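# Tighten two unmarked loose screws with cordless screwdriver

## Task

On the cover plate, find the two screws that lack an orange paint mark; these are loose. Use the cordless screwdriver lying on the table (its trigger turns it on) to drive both of them fully tight, and leave the screwdriver switched off at the end.

## Robot and tools

Robot: two arms, left_arm and right_arm, each ending in an identical right hand (not mirrored). Every hand has a hand point 0.05 m in front of the palm, where index pad and thumb tip meet in a pinch. Hand axes: +z along the straight fingers (which extend 0.06 to 0.07 m past the point), +y out of the palm, +x across the palm toward the little finger. A fixed wrist bracket on the little-finger side can collide with things. Large wrist turns can shift the hand point by up to about 2 cm.

Scene frame: origin at table-top height, midway between the nominal arm bases; +x out over the table, +z up, left_arm on the +y side. Positions are in metres; reported positions can be slightly off at long reach.

The 28-number row (used by execute_actions and move), all values in [-1, 1]: left arm dx, dy, dz, rx, ry, rz; left hand little, ring, middle, index, thumb_bend, thumb_turn, force_limit, speed; then the same 14 for the right arm. Both arms always appear in a row. The six pose numbers are offsets, not poses: they are measured along scene axes from that arm's Hand target at the start of the action or move (not from the previous row), with rotation about the Hand target position. Scale: 1.0 equals 0.6 m or 180 degrees; rx, ry, rz form a single rotation vector. Sending six zeros re-commands the current Hand target. Repeating an offset moves further again.

Hand numbers are absolute targets: fingers and thumb_bend +1 straight, -1 fully curled; thumb_turn +1 beside the palm, -1 opposite the fingers. A pinch is roughly index -0.22, thumb_bend -0.75, thumb_turn -0.57. force_limit maps -1..+1 to about 0..10 N at the fingertip (0..15 N for both thumb motors); speed maps -1..+1 to nearly stopped..full (full travel 0.6 s). Use speed -0.9 or below for gentle grips. No value means 'unchanged': to keep a hand as it is, resend the last eight numbers you sent for it (or, if none yet, its hand_measured six plus hand_force_limit and hand_speed). A motor moves only when its target changes by 0.01 or more. To squeeze harder, raise force_limit and send a target more closed than hand_measured. Wrap grips fit 0.035 to 0.08 m objects with thumb turned in first; thinner ones down to about 0.025 m go better closing thumb then fingers. The screwdriver trigger must be pulled with a finger to run the tool; releasing it (opening that finger) stops it.

execute_actions(actions, cameras): actions is a list of actions; each action is up to 15 rows, one per 1/30 s step, with the last row held to fill 15 steps. cameras selects images ([] none, omitted all).

move(target, speed, blend, stop_force, zero, blocking, cameras): target is one 28-number row or a list of up to 15 rows differing only in pose offsets, all counted from the same starting Hand targets. speed is path top speed in m/s, 0.002 to 0.5 (default 0.25; rotation up to twice that in rad/s), one value or one per target. blend (m) rounds corners in a list. stop_force (N, 4 to 80, shared by both arms) ends an arm's path when its wrist sensor sees that much extra push against the motion; use it slowly to approach contacts, not while turning the hand, and omit it when pulling away from something you press on. At the slowest speed a stop_force path covers at most 20 mm. zero (default true) re-zeros before the move. blocking=false returns early; then call wait or stop before new motion. Paths are straight and do not avoid obstacles or the other arm.

wait(seconds 0 to 10), stop(), zoom_image(camera, region [x0,y0,x1,y1] px, at most 504x504), show_instructions() for reference images (including a screwdriver page), zero_wrist_force(arm), finished_scene(scene: the current scene's number).

Cameras: cam_head_left, cam_head_right, cam_high (896x504), cam_left_wrist, cam_right_wrist (672x504).

Results: per arm end_effector_position, end_effector_quat_wxyz, velocities, Hand target (the clipped last command; next offsets start from it), joint positions and torques, Wrist force/torque in hand axes (push from a surface reads as force into the arm) plus a peak line, and hand_measured, hand_stopped_by (moving, target, force, stalled, fault), hand_load_n (positive pushes finger open; near 0 means grip lost). move adds a 'move:' line: done, off_target, moving, held, contact, fault, and limits=paced or held. 'pose unreachable' means the inter-arm clearance check blocked a command.

Control notes: each step the command is clipped to 100 mm and 16 degrees from the measured pose, so large offsets may stop short; command the remainder from the new Hand target. An arm blocked by an object keeps pushing until commanded back past its hand point.

Avoid: dropping the screwdriver or anything leaving the table; fast impacts and pressing past firm contact (the arms are stiff); net force around 150 N or joint torque at the limits (wrist joints 48.6 N m, elbow 135, shoulder 297) causes a 10 s fault stop; arm-to-arm collisions; excessive finger loads; long stretched or loaded holds that overheat motors (MOTOR HOT warns, 85 °C forces a long stop). Finish with the trigger released.

Each tool is called after ">>>" as name(argument=value, ...), one argument or row to a line, values as JSON.

Reference images:

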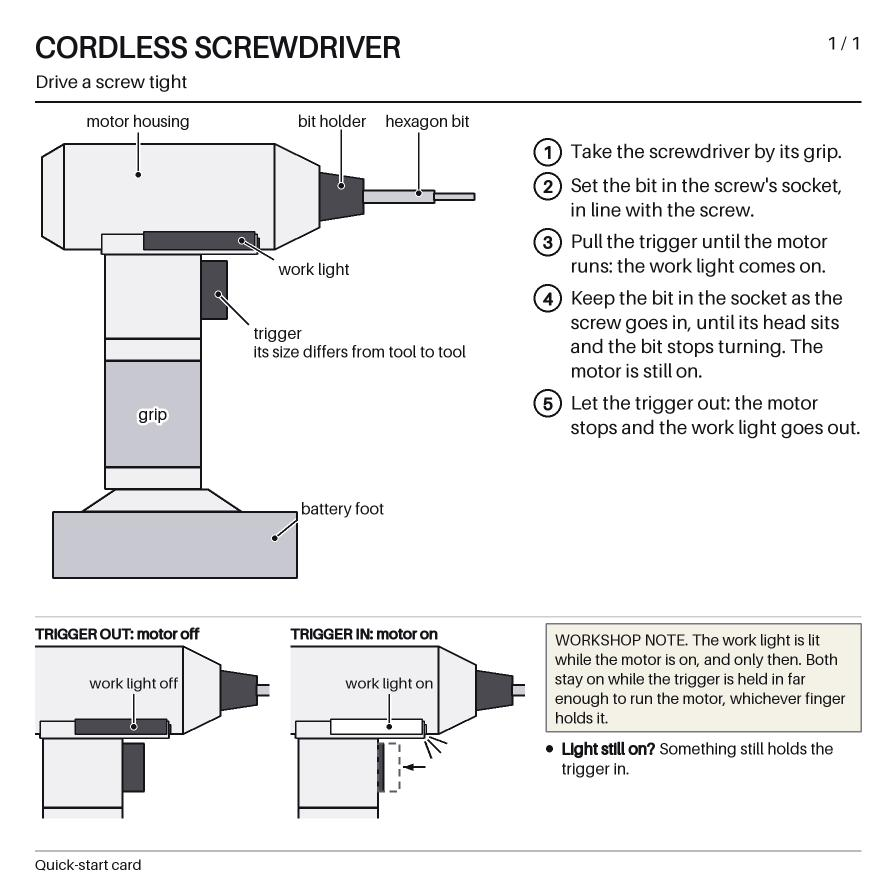

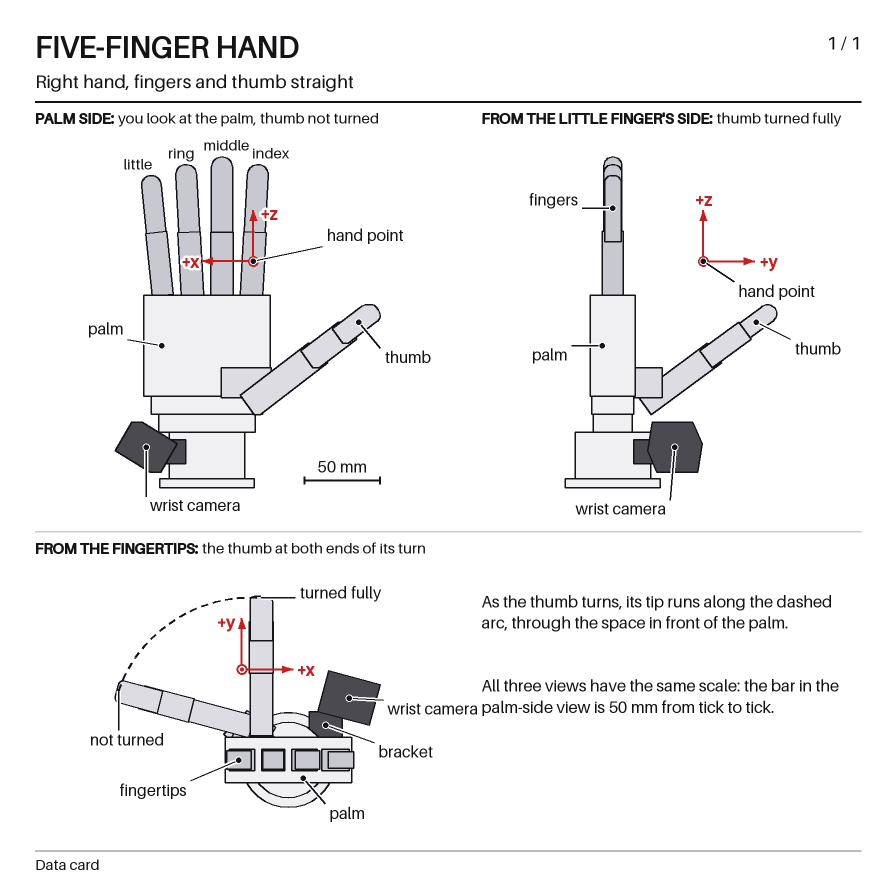

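## Session

>>> execute_actions(
  actions=[],
)

Scene clock: 0.00 s.
left_arm: end_effector_position=(+0.2956, +0.1548, +0.3895) hand_measured=(+1.000, +1.000, +1.000, +1.000, +1.000, +1.000) hand_load_n=(+0.0, +0.0, +0.0, +0.0, +0.0, +0.0) hand_stopped_by=(target, target, target, target, target, target) hand_force_limit=0.00 hand_speed=-0.80 end_effector_quat_wxyz=(-0.069, +0.198, +0.799, -0.564) end_effector_velocity=(+0.000, +0.000, +0.000) end_effector_angular_velocity=(+0.000, +0.000, +0.000) | right_arm: end_effector_position=(+1.0799, -0.1479, +0.3186) hand_measured=(+1.000, +1.000, +1.000, +1.000, +1.000, +1.000) hand_load_n=(+0.0, +0.0, +0.0, +0.0, +0.0, +0.0) hand_stopped_by=(target, target, target, target, target, target) hand_force_limit=0.00 hand_speed=-0.80 end_effector_quat_wxyz=(+0.236, +0.829, +0.357, +0.359) end_effector_velocity=(+0.000, +0.000, +0.000) end_effector_angular_velocity=(+0.000, -0.001, +0.000)
Joint positions: left_arm=[-0.786 -1.589 1.895 0.482 2.618 -2.305] | right_arm=[0.489 -0.541 0.461 0.906 2.111 1.091]
Joint velocities: left_arm=[0 0 0 0 0 0.001] | right_arm=[0 0 0 -0.001 0 0]
Joint torques (N m): no reading
Wrist force (N): no reading
Wrist torque (N m): no reading
Wrist force, peak (N): no reading
Hand target: left_arm +0.2956, +0.1548, +0.3895; -0.069, +0.198, +0.799, -0.564 | right_arm +1.0799, -0.1479, +0.3186; +0.236, +0.829, +0.357, +0.359

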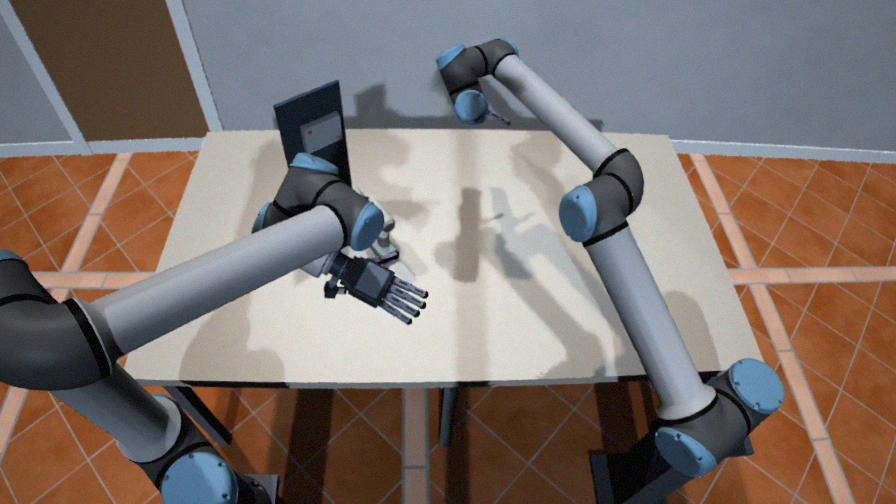

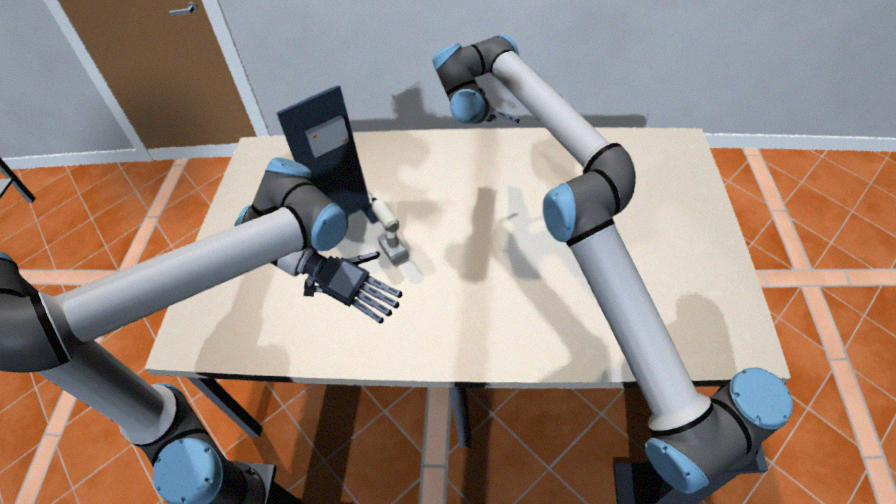

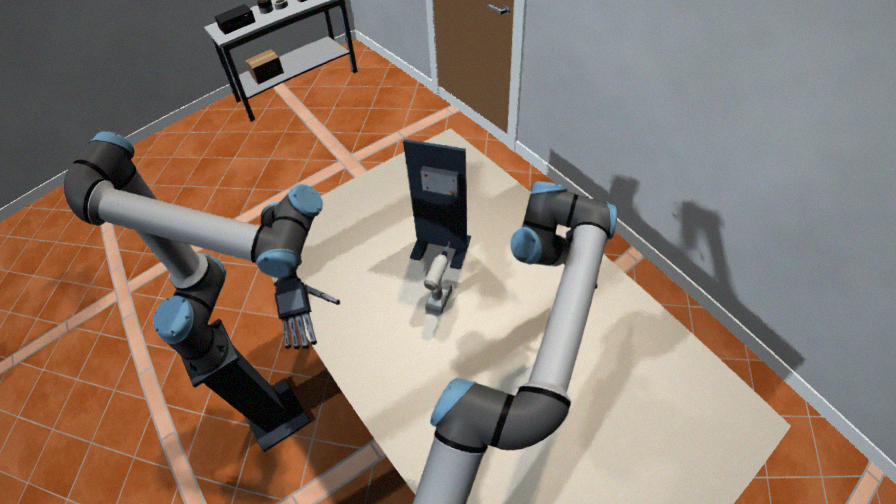

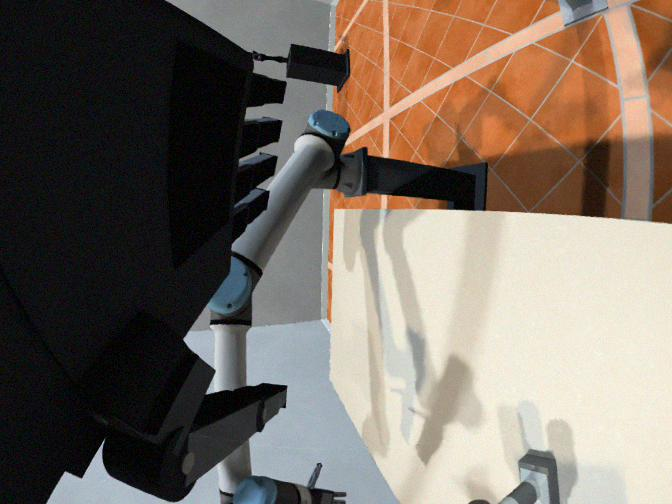

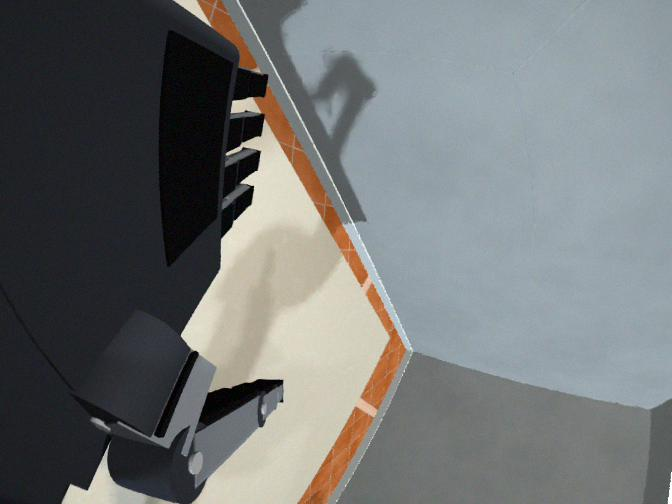

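>>> zoom_image(
  camera="cam_high",
  region=[380, 130, 500, 350],
)

>>> zoom_image(
  camera="cam_high",
  region=[400, 150, 480, 210],
)

>>> zoom_image(
  camera="cam_head_right",
  region=[260, 80, 440, 300],
)

>>> zoom_image(
  camera="cam_head_left",
  region=[260, 80, 440, 280],
)

>>> zoom_image(
  camera="cam_head_right",
  region=[280, 100, 370, 170],
)

Scaled by 2.291.

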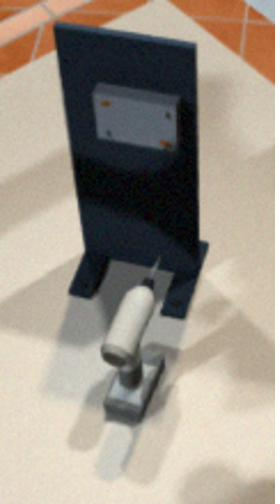

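Scaled by 6.300.

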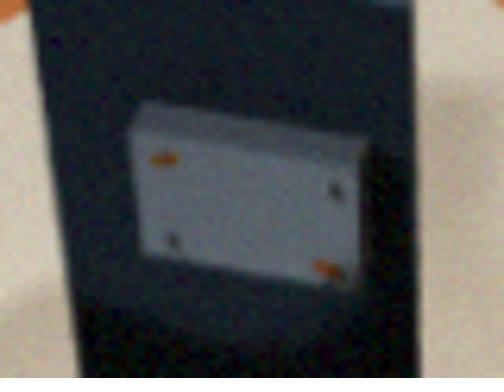

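Scaled by 2.291.

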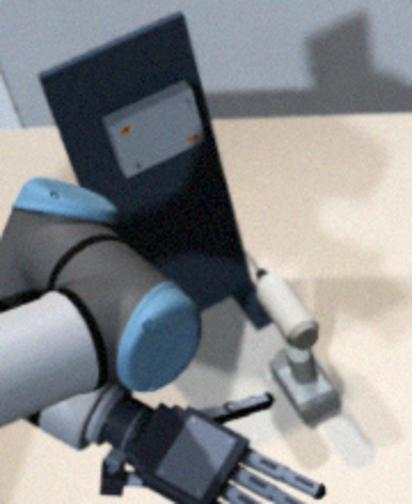

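Scaled by 2.520.

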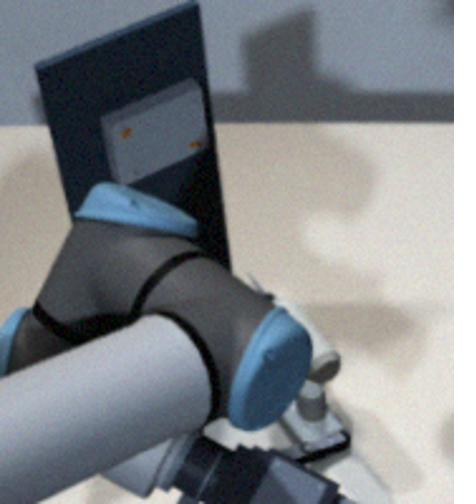

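Scaled by 5.600.

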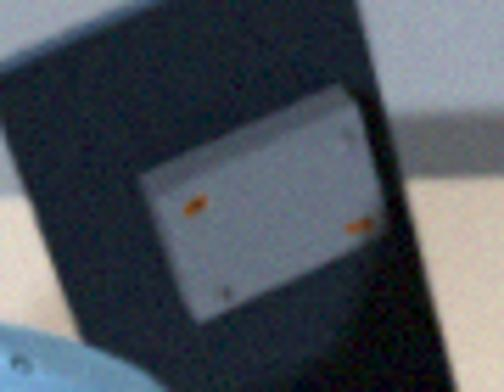

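>>> move(
  target=[0.083, 0.667, 0.083, 0, 0, 0.333, 1,1,1,1,1,1,0,-0.8, 0,0,0,0,0,0,1,1,1,1,1,1,0,-0.8],
)

Scene clock: 4.43 s.
left_arm: end_effector_position=(+0.3461, +0.5558, +0.4400) hand_measured=(+1.000, +1.000, +1.000, +1.000, +1.000, +1.000) hand_load_n=(+0.0, +0.0, +0.0, +0.0, +0.0, -0.5) hand_stopped_by=(target, target, target, target, target, target) hand_force_limit=0.00 hand_speed=-0.80 end_effector_quat_wxyz=(+0.222, -0.228, +0.791, -0.523) end_effector_velocity=(+0.000, +0.000, +0.000) end_effector_angular_velocity=(+0.001, -0.001, +0.001) | right_arm: end_effector_position=(+1.0799, -0.1479, +0.3186) hand_measured=(+1.000, +1.000, +1.000, +1.000, +1.000, +1.000) hand_load_n=(+0.0, +0.5, +0.0, +0.0, +0.0, +0.0) hand_stopped_by=(target, target, target, target, target, target) hand_force_limit=0.00 hand_speed=-0.80 end_effector_quat_wxyz=(+0.236, +0.829, +0.357, +0.359) end_effector_velocity=(+0.000, +0.000, +0.001) end_effector_angular_velocity=(+0.000, -0.001, +0.000)
Joint positions: left_arm=[-0.131 -1.995 2.076 0.414 2.299 -2.676] | right_arm=[0.489 -0.541 0.461 0.906 2.111 1.091]
Joint velocities: left_arm=[0.001 0 0.001 -0.001 0 0.001] | right_arm=[0 -0.001 0 0 0 0]
Joint torques (N m): left_arm=[11.96 12.12 -29.29 2.99 1.25 4.22] | right_arm=[-4.12 -121.85 -42.12 0.9 1.87 -0.62]
Wrist force (N): left_arm=[0.3 0.1 -0.2] | right_arm=[0.2 0.3 0.6]
Wrist torque (N m): left_arm=[0.03 -0.02 0.00] | right_arm=[0.00 -0.04 0.02]
Wrist force, peak (N): left_arm=[-1.2 -0.5 1.5] | right_arm=[0.5 -0.4 0.5]
Hand target: left_arm +0.3461, +0.5559, +0.4398; +0.222, -0.228, +0.791, -0.523 | right_arm +1.0799, -0.1479, +0.3186; +0.236, +0.829, +0.357, +0.359
Off the commanded pose: left_arm 0.001 m, 0 deg | right_arm 0.000 m, 0 deg.
move: done

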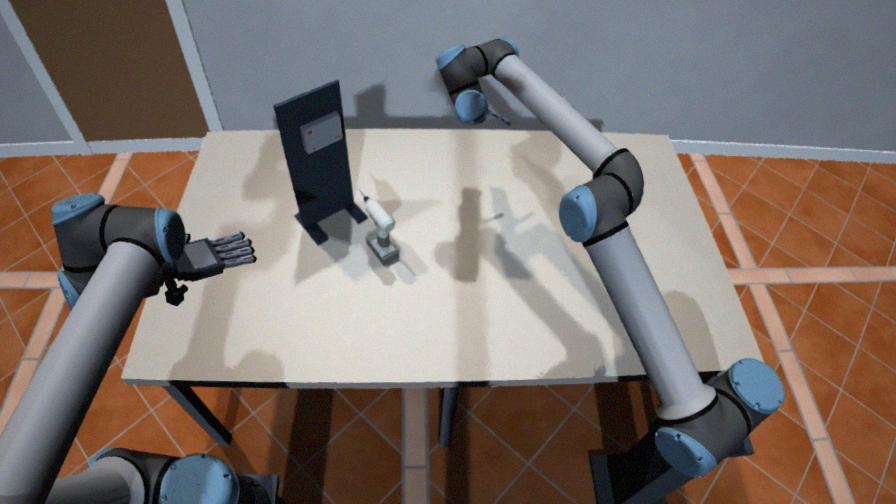

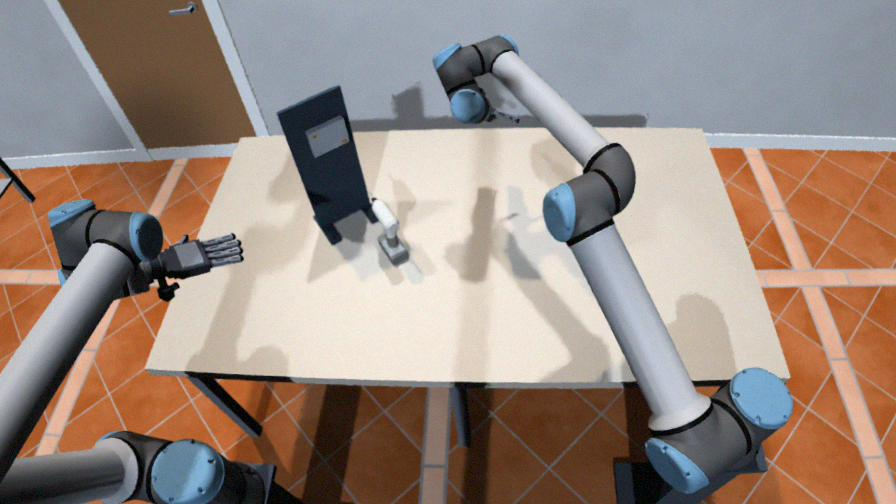

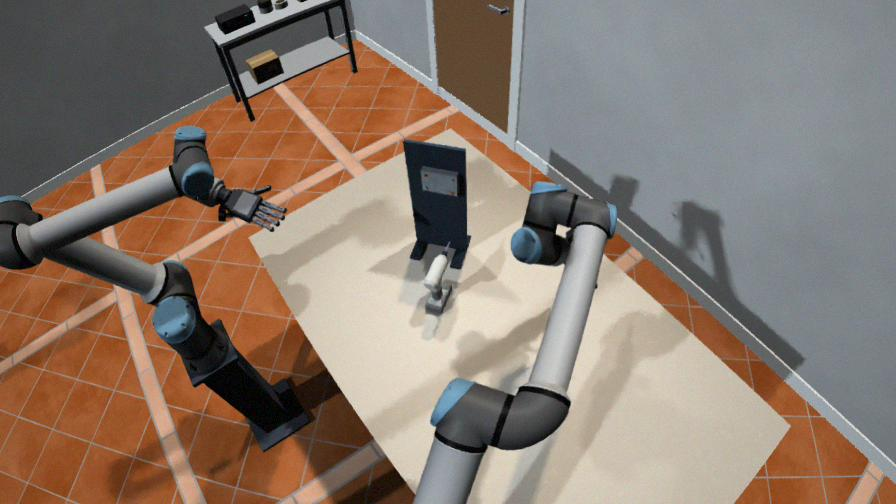

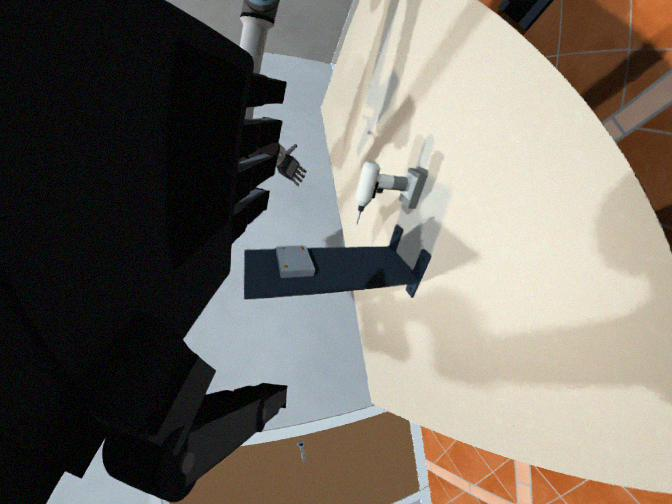

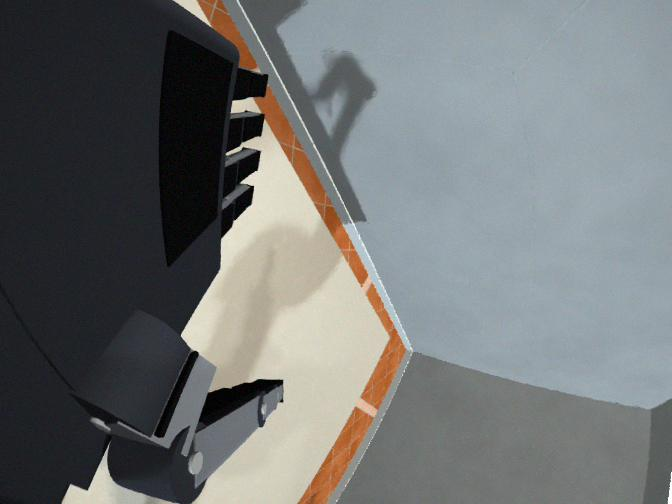

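>>> zoom_image(
  camera="cam_left_wrist",
  region=[230, 130, 460, 310],
)

>>> zoom_image(
  camera="cam_head_left",
  region=[270, 80, 430, 280],
)

>>> zoom_image(
  camera="cam_head_right",
  region=[270, 80, 430, 280],
)

Scaled by 2.191 from the camera's 672x504 image, which has a finer 960x720 frame.

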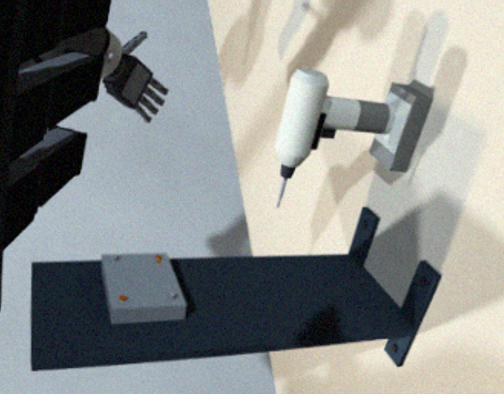

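Scaled by 2.520.

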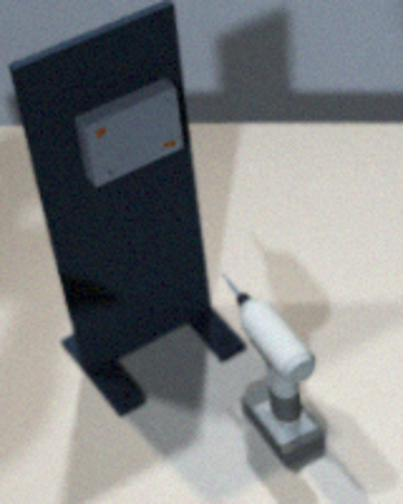

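Scaled by 2.520.

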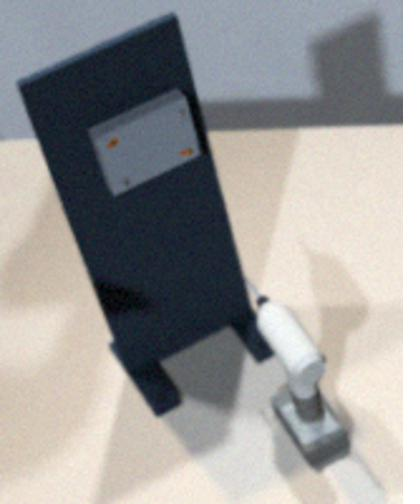

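>>> move(
  target=[0,0,0, 0, 0, 0, 1,1,1,1,1,1,0,-0.8, -0.8,-0.167,0.133,-0.661,-0.251,0.360,1,1,1,1,1,1,0,-0.8],
  speed=0.3,
)

Scene clock: 11.33 s.
left_arm: end_effector_position=(+0.3461, +0.5559, +0.4398) hand_measured=(+1.000, +1.000, +1.000, +1.000, +1.000, +1.000) hand_load_n=(+0.0, +0.0, +0.0, +0.0, +0.0, -0.5) hand_stopped_by=(target, target, target, target, target, target) hand_force_limit=0.00 hand_speed=-0.80 end_effector_quat_wxyz=(+0.222, -0.228, +0.791, -0.523) end_effector_velocity=(+0.000, +0.000, +0.000) end_effector_angular_velocity=(+0.000, -0.001, +0.001) | right_arm: end_effector_position=(+0.5997, -0.2484, +0.3972) hand_measured=(+1.000, +1.000, +1.000, +1.000, +1.000, +1.000) hand_load_n=(+0.0, +0.0, +0.0, +0.0, +0.0, -0.5) hand_stopped_by=(target, target, target, target, target, target) hand_force_limit=0.00 hand_speed=-0.80 end_effector_quat_wxyz=(+0.683, -0.183, +0.683, +0.183) end_effector_velocity=(-0.001, +0.001, +0.001) end_effector_angular_velocity=(-0.001, -0.003, +0.002)
Joint positions: left_arm=[-0.131 -1.995 2.076 0.414 2.299 -2.676] | right_arm=[0.278 -1.748 2.295 -0.546 1.387 -1.571]
Joint velocities: left_arm=[0 0 0 -0.001 -0.001 0] | right_arm=[0 -0.001 0 -0.001 -0.002 -0.002]
Joint torques (N m): left_arm=[9.01 14.16 -42.84 -1.55 -0.03 3.65] | right_arm=[8.11 -33.69 -42.22 -2.89 -0.5 -2.19]
Wrist force (N): left_arm=[0.0 0.1 -0.2] | right_arm=[0.5 0.3 -0.1]
Wrist torque (N m): left_arm=[0.02 0.02 -0.02] | right_arm=[-0.13 0.08 -0.09]
Wrist force, peak (N): left_arm=[-0.4 -0.4 -0.6] | right_arm=[0.9 0.6 1.3]
Hand target: left_arm +0.3461, +0.5559, +0.4398; +0.222, -0.228, +0.791, -0.523 | right_arm +0.5996, -0.2483, +0.3972; +0.683, -0.183, +0.683, +0.183
Off the commanded pose: left_arm 0.000 m, 0 deg | right_arm 0.001 m, 0 deg.
move: done

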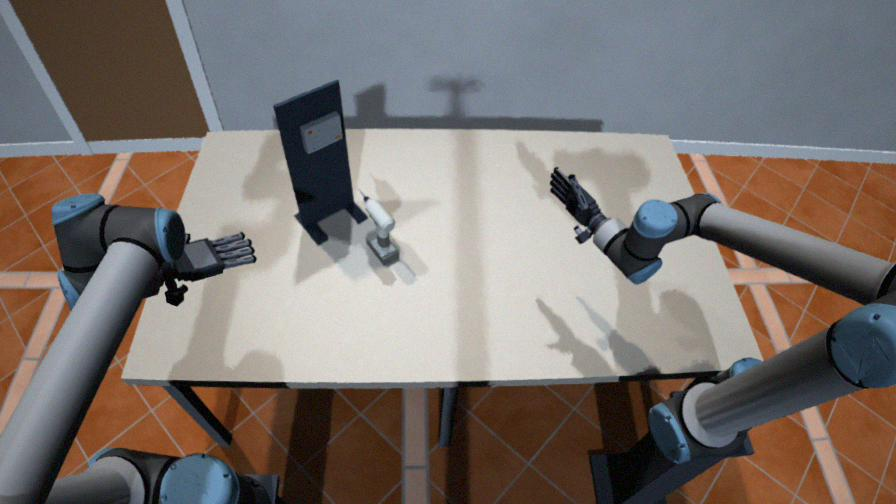

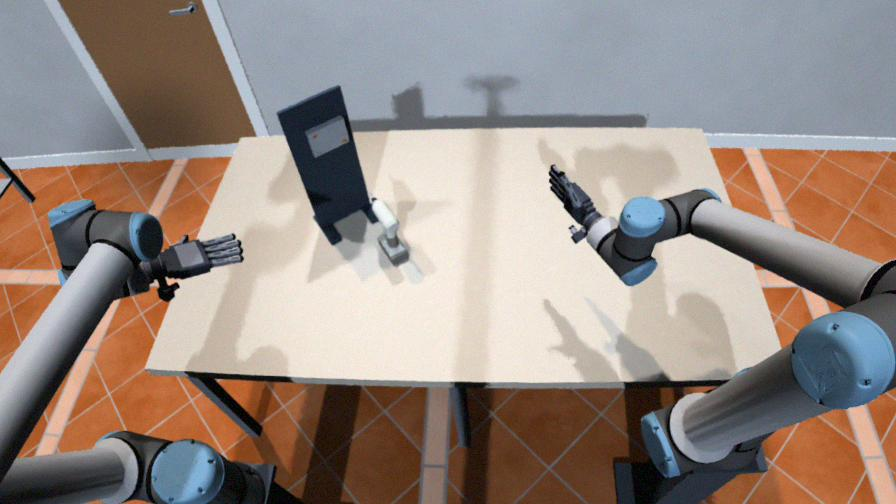

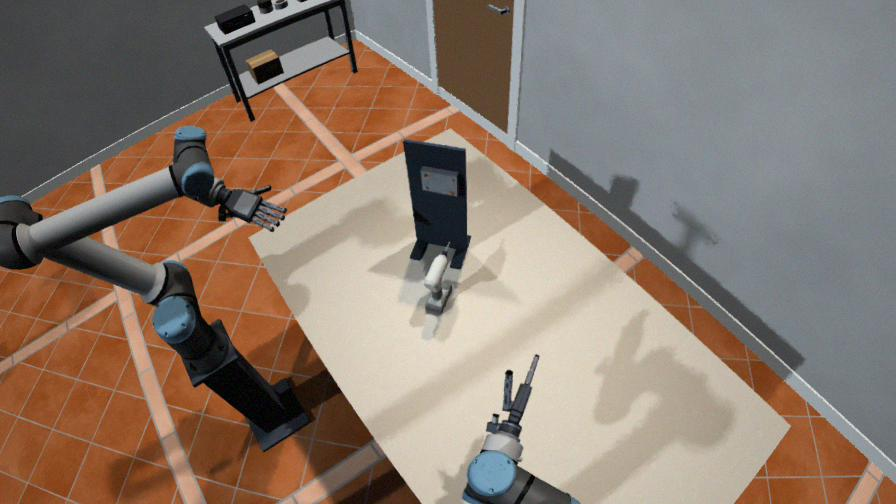

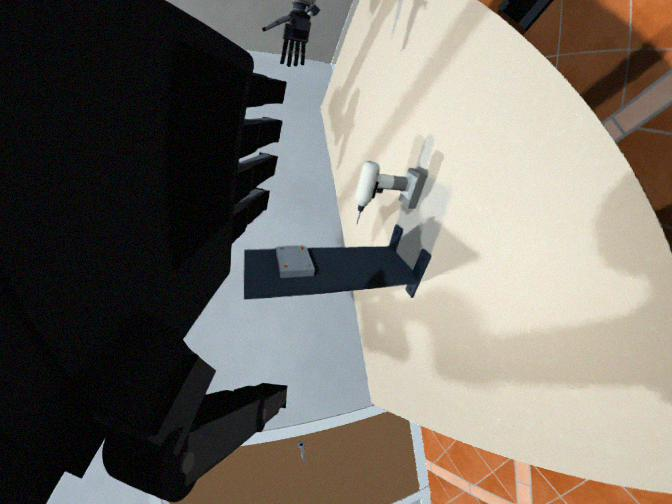

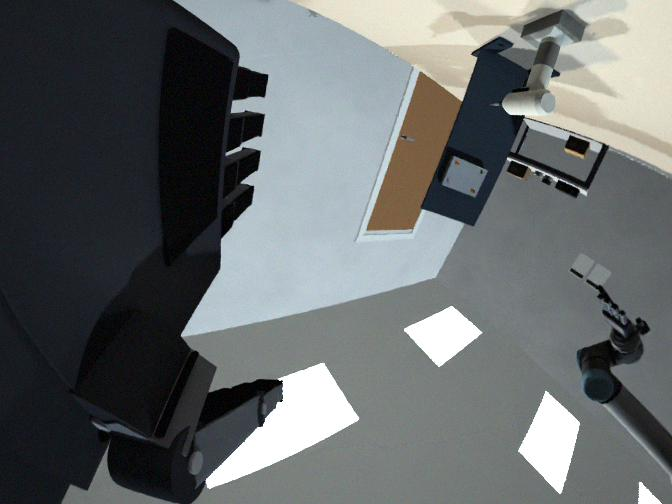

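>>> zoom_image(
  camera="cam_right_wrist",
  region=[410, 0, 610, 240],
)

>>> zoom_image(
  camera="cam_head_left",
  region=[330, 170, 430, 280],
)

>>> zoom_image(
  camera="cam_head_right",
  region=[330, 170, 430, 280],
)

>>> zoom_image(
  camera="cam_high",
  region=[400, 230, 480, 330],
)

Scaled by 2.100 from the camera's 672x504 image, which has a finer 960x720 frame.

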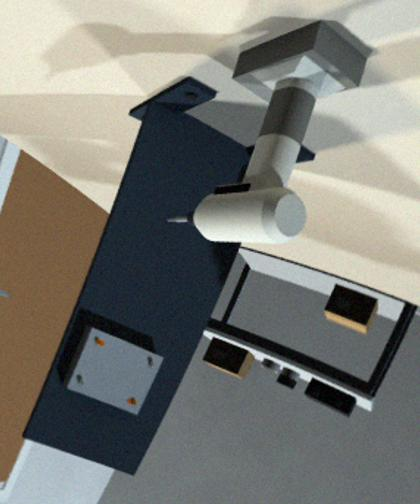

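Scaled by 4.582.

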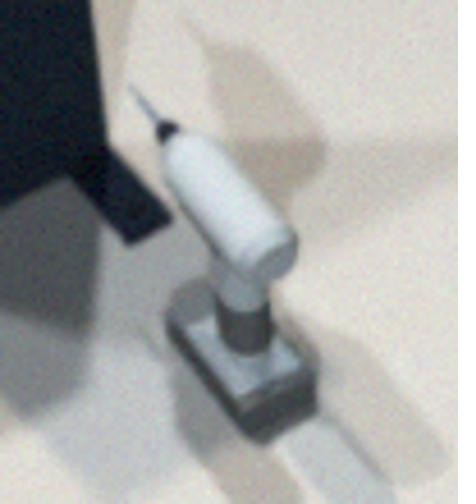

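Scaled by 4.582.

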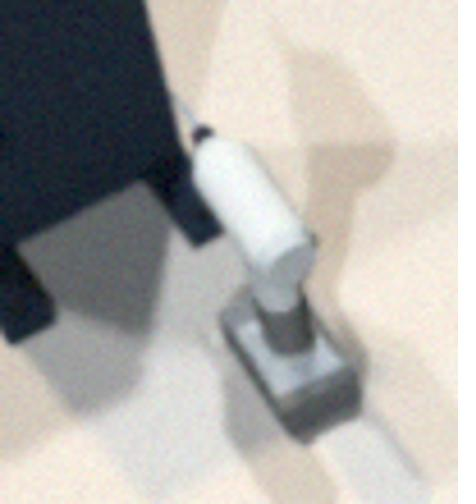

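Scaled by 5.040.

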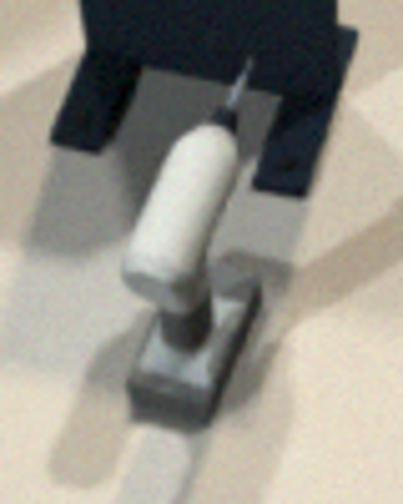

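>>> move(
  target=[0,0,0, 0, 0, 0, 1,1,1,1,1,1,0,-0.8, -0.0927,0.587,-0.328,0,0,0.039,1,1,1,1,1,-1,0,0],
  speed=0.3,
)

Scene clock: 14.60 s.
left_arm: end_effector_position=(+0.3461, +0.5559, +0.4398) hand_measured=(+1.000, +1.000, +1.000, +1.000, +1.000, +1.000) hand_load_n=(+0.0, +0.0, +0.0, +0.0, +0.0, +0.0) hand_stopped_by=(target, target, target, target, target, target) hand_force_limit=0.00 hand_speed=-0.80 end_effector_quat_wxyz=(+0.222, -0.228, +0.791, -0.523) end_effector_velocity=(+0.000, +0.000, +0.000) end_effector_angular_velocity=(-0.001, +0.001, +0.001) | right_arm: end_effector_position=(+0.5440, +0.1035, +0.2008) hand_measured=(+1.000, +1.000, +1.000, +1.000, +1.000, -1.000) hand_load_n=(+0.0, +0.0, +0.0, +0.0, +0.0, +0.0) hand_stopped_by=(target, target, target, target, target, target) hand_force_limit=0.00 hand_speed=0.00 end_effector_quat_wxyz=(+0.671, -0.225, +0.671, +0.224) end_effector_velocity=(+0.001, +0.000, -0.001) end_effector_angular_velocity=(+0.000, +0.000, +0.000)
Joint positions: left_arm=[-0.131 -1.995 2.076 0.414 2.299 -2.676] | right_arm=[0.839 -1.094 1.958 -0.864 1.825 -1.572]
Joint velocities: left_arm=[0.001 0 0 0 0 -0.001] | right_arm=[0 0.003 -0.001 -0.001 0 0]
Joint torques (N m): left_arm=[9.64 15 -49.2 -1.26 0.75 3.99] | right_arm=[5.39 -63.95 -34.33 0.01 -0.23 -1.12]
Wrist force (N): left_arm=[0.1 -0.4 0.0] | right_arm=[0.4 -0.2 -0.1]
Wrist torque (N m): left_arm=[-0.06 0.00 -0.02] | right_arm=[-0.21 0.10 -0.11]
Wrist force, peak (N): left_arm=[-0.1 0.6 -0.6] | right_arm=[2.6 2.2 0.8]
Hand target: left_arm +0.3461, +0.5559, +0.4398; +0.222, -0.228, +0.791, -0.523 | right_arm +0.5441, +0.1036, +0.2007; +0.671, -0.225, +0.671, +0.224
Off the commanded pose: left_arm 0.000 m, 0 deg | right_arm 0.000 m, 0 deg.
move: done

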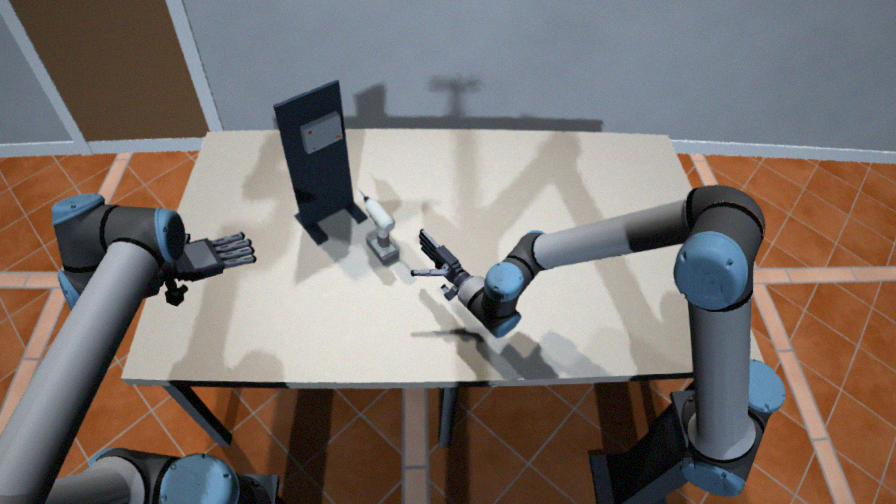

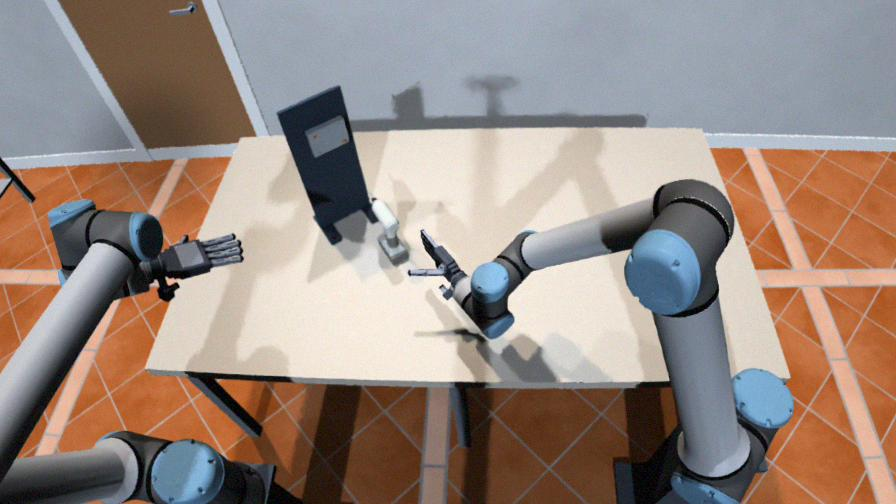

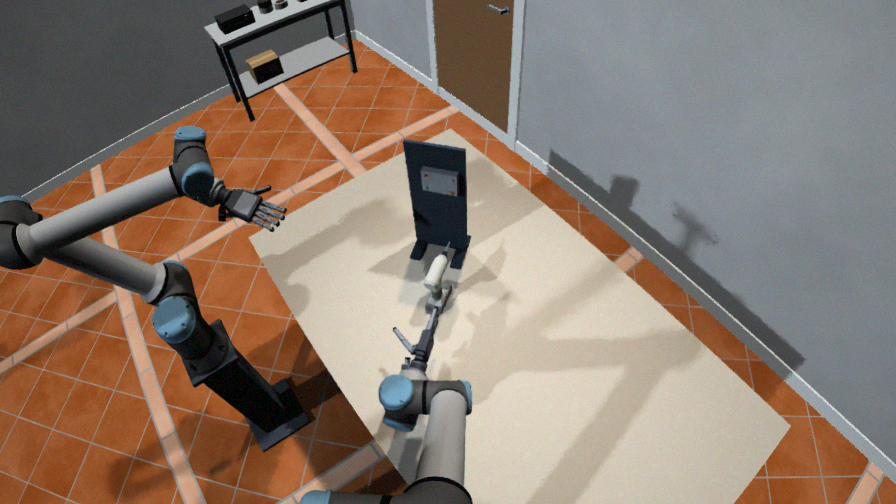

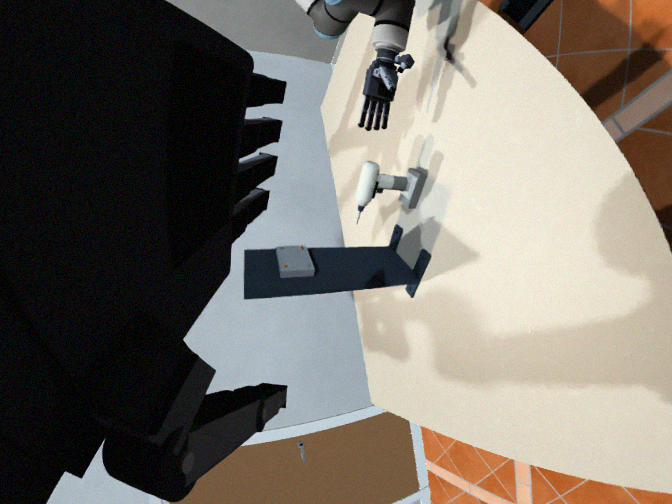

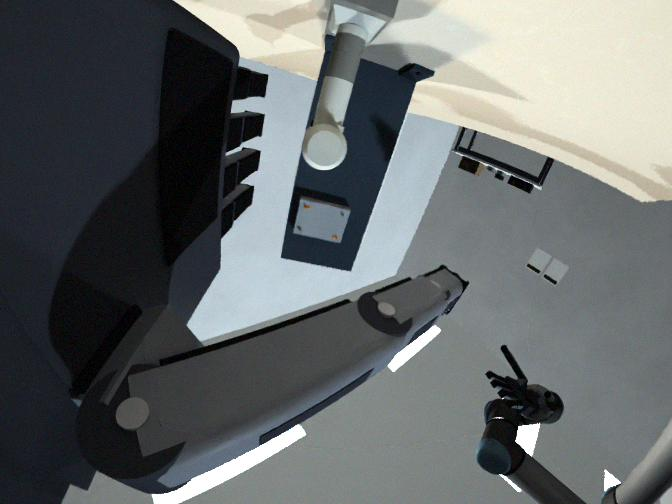

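>>> zoom_image(
  camera="cam_right_wrist",
  region=[260, 0, 430, 130],
)

>>> zoom_image(
  camera="cam_right_wrist",
  region=[260, 90, 430, 290],
)

>>> zoom_image(
  camera="cam_left_wrist",
  region=[330, 30, 460, 240],
)

>>> zoom_image(
  camera="cam_head_left",
  region=[340, 170, 520, 350],
)

>>> zoom_image(
  camera="cam_high",
  region=[370, 230, 480, 400],
)

Scaled by 2.965 from the camera's 672x504 image, which has a finer 960x720 frame.

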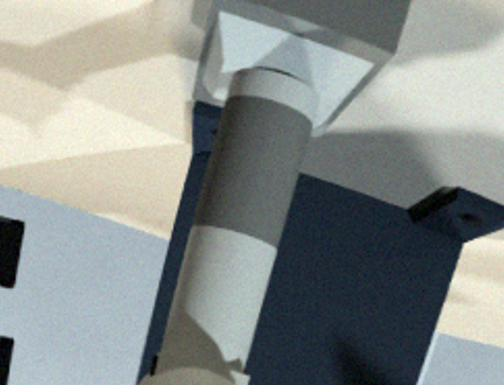

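Scaled by 2.520 from the camera's 672x504 image, which has a finer 960x720 frame.

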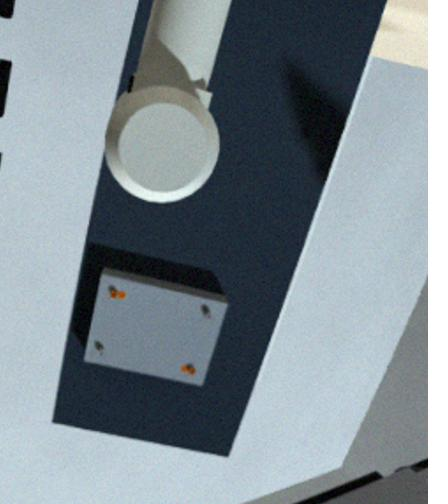

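Scaled by 2.400 from the camera's 672x504 image, which has a finer 960x720 frame.

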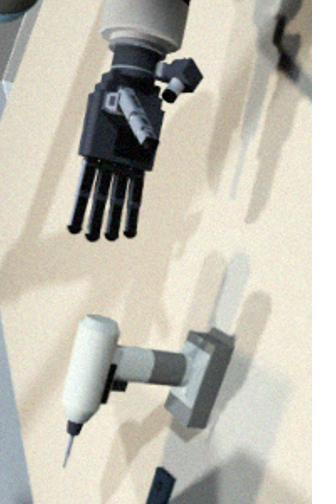

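Scaled by 2.800.

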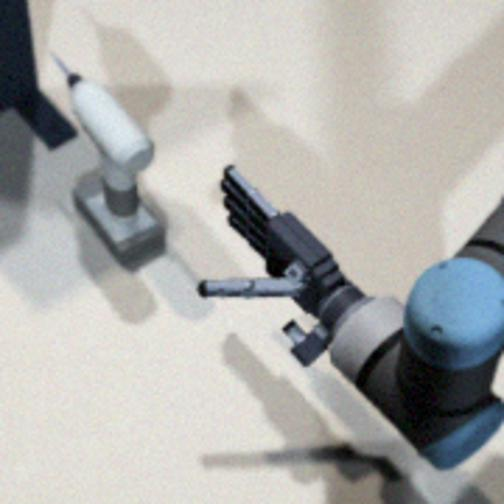

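Scaled by 2.965.

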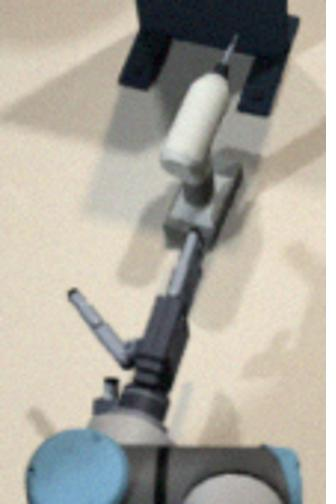

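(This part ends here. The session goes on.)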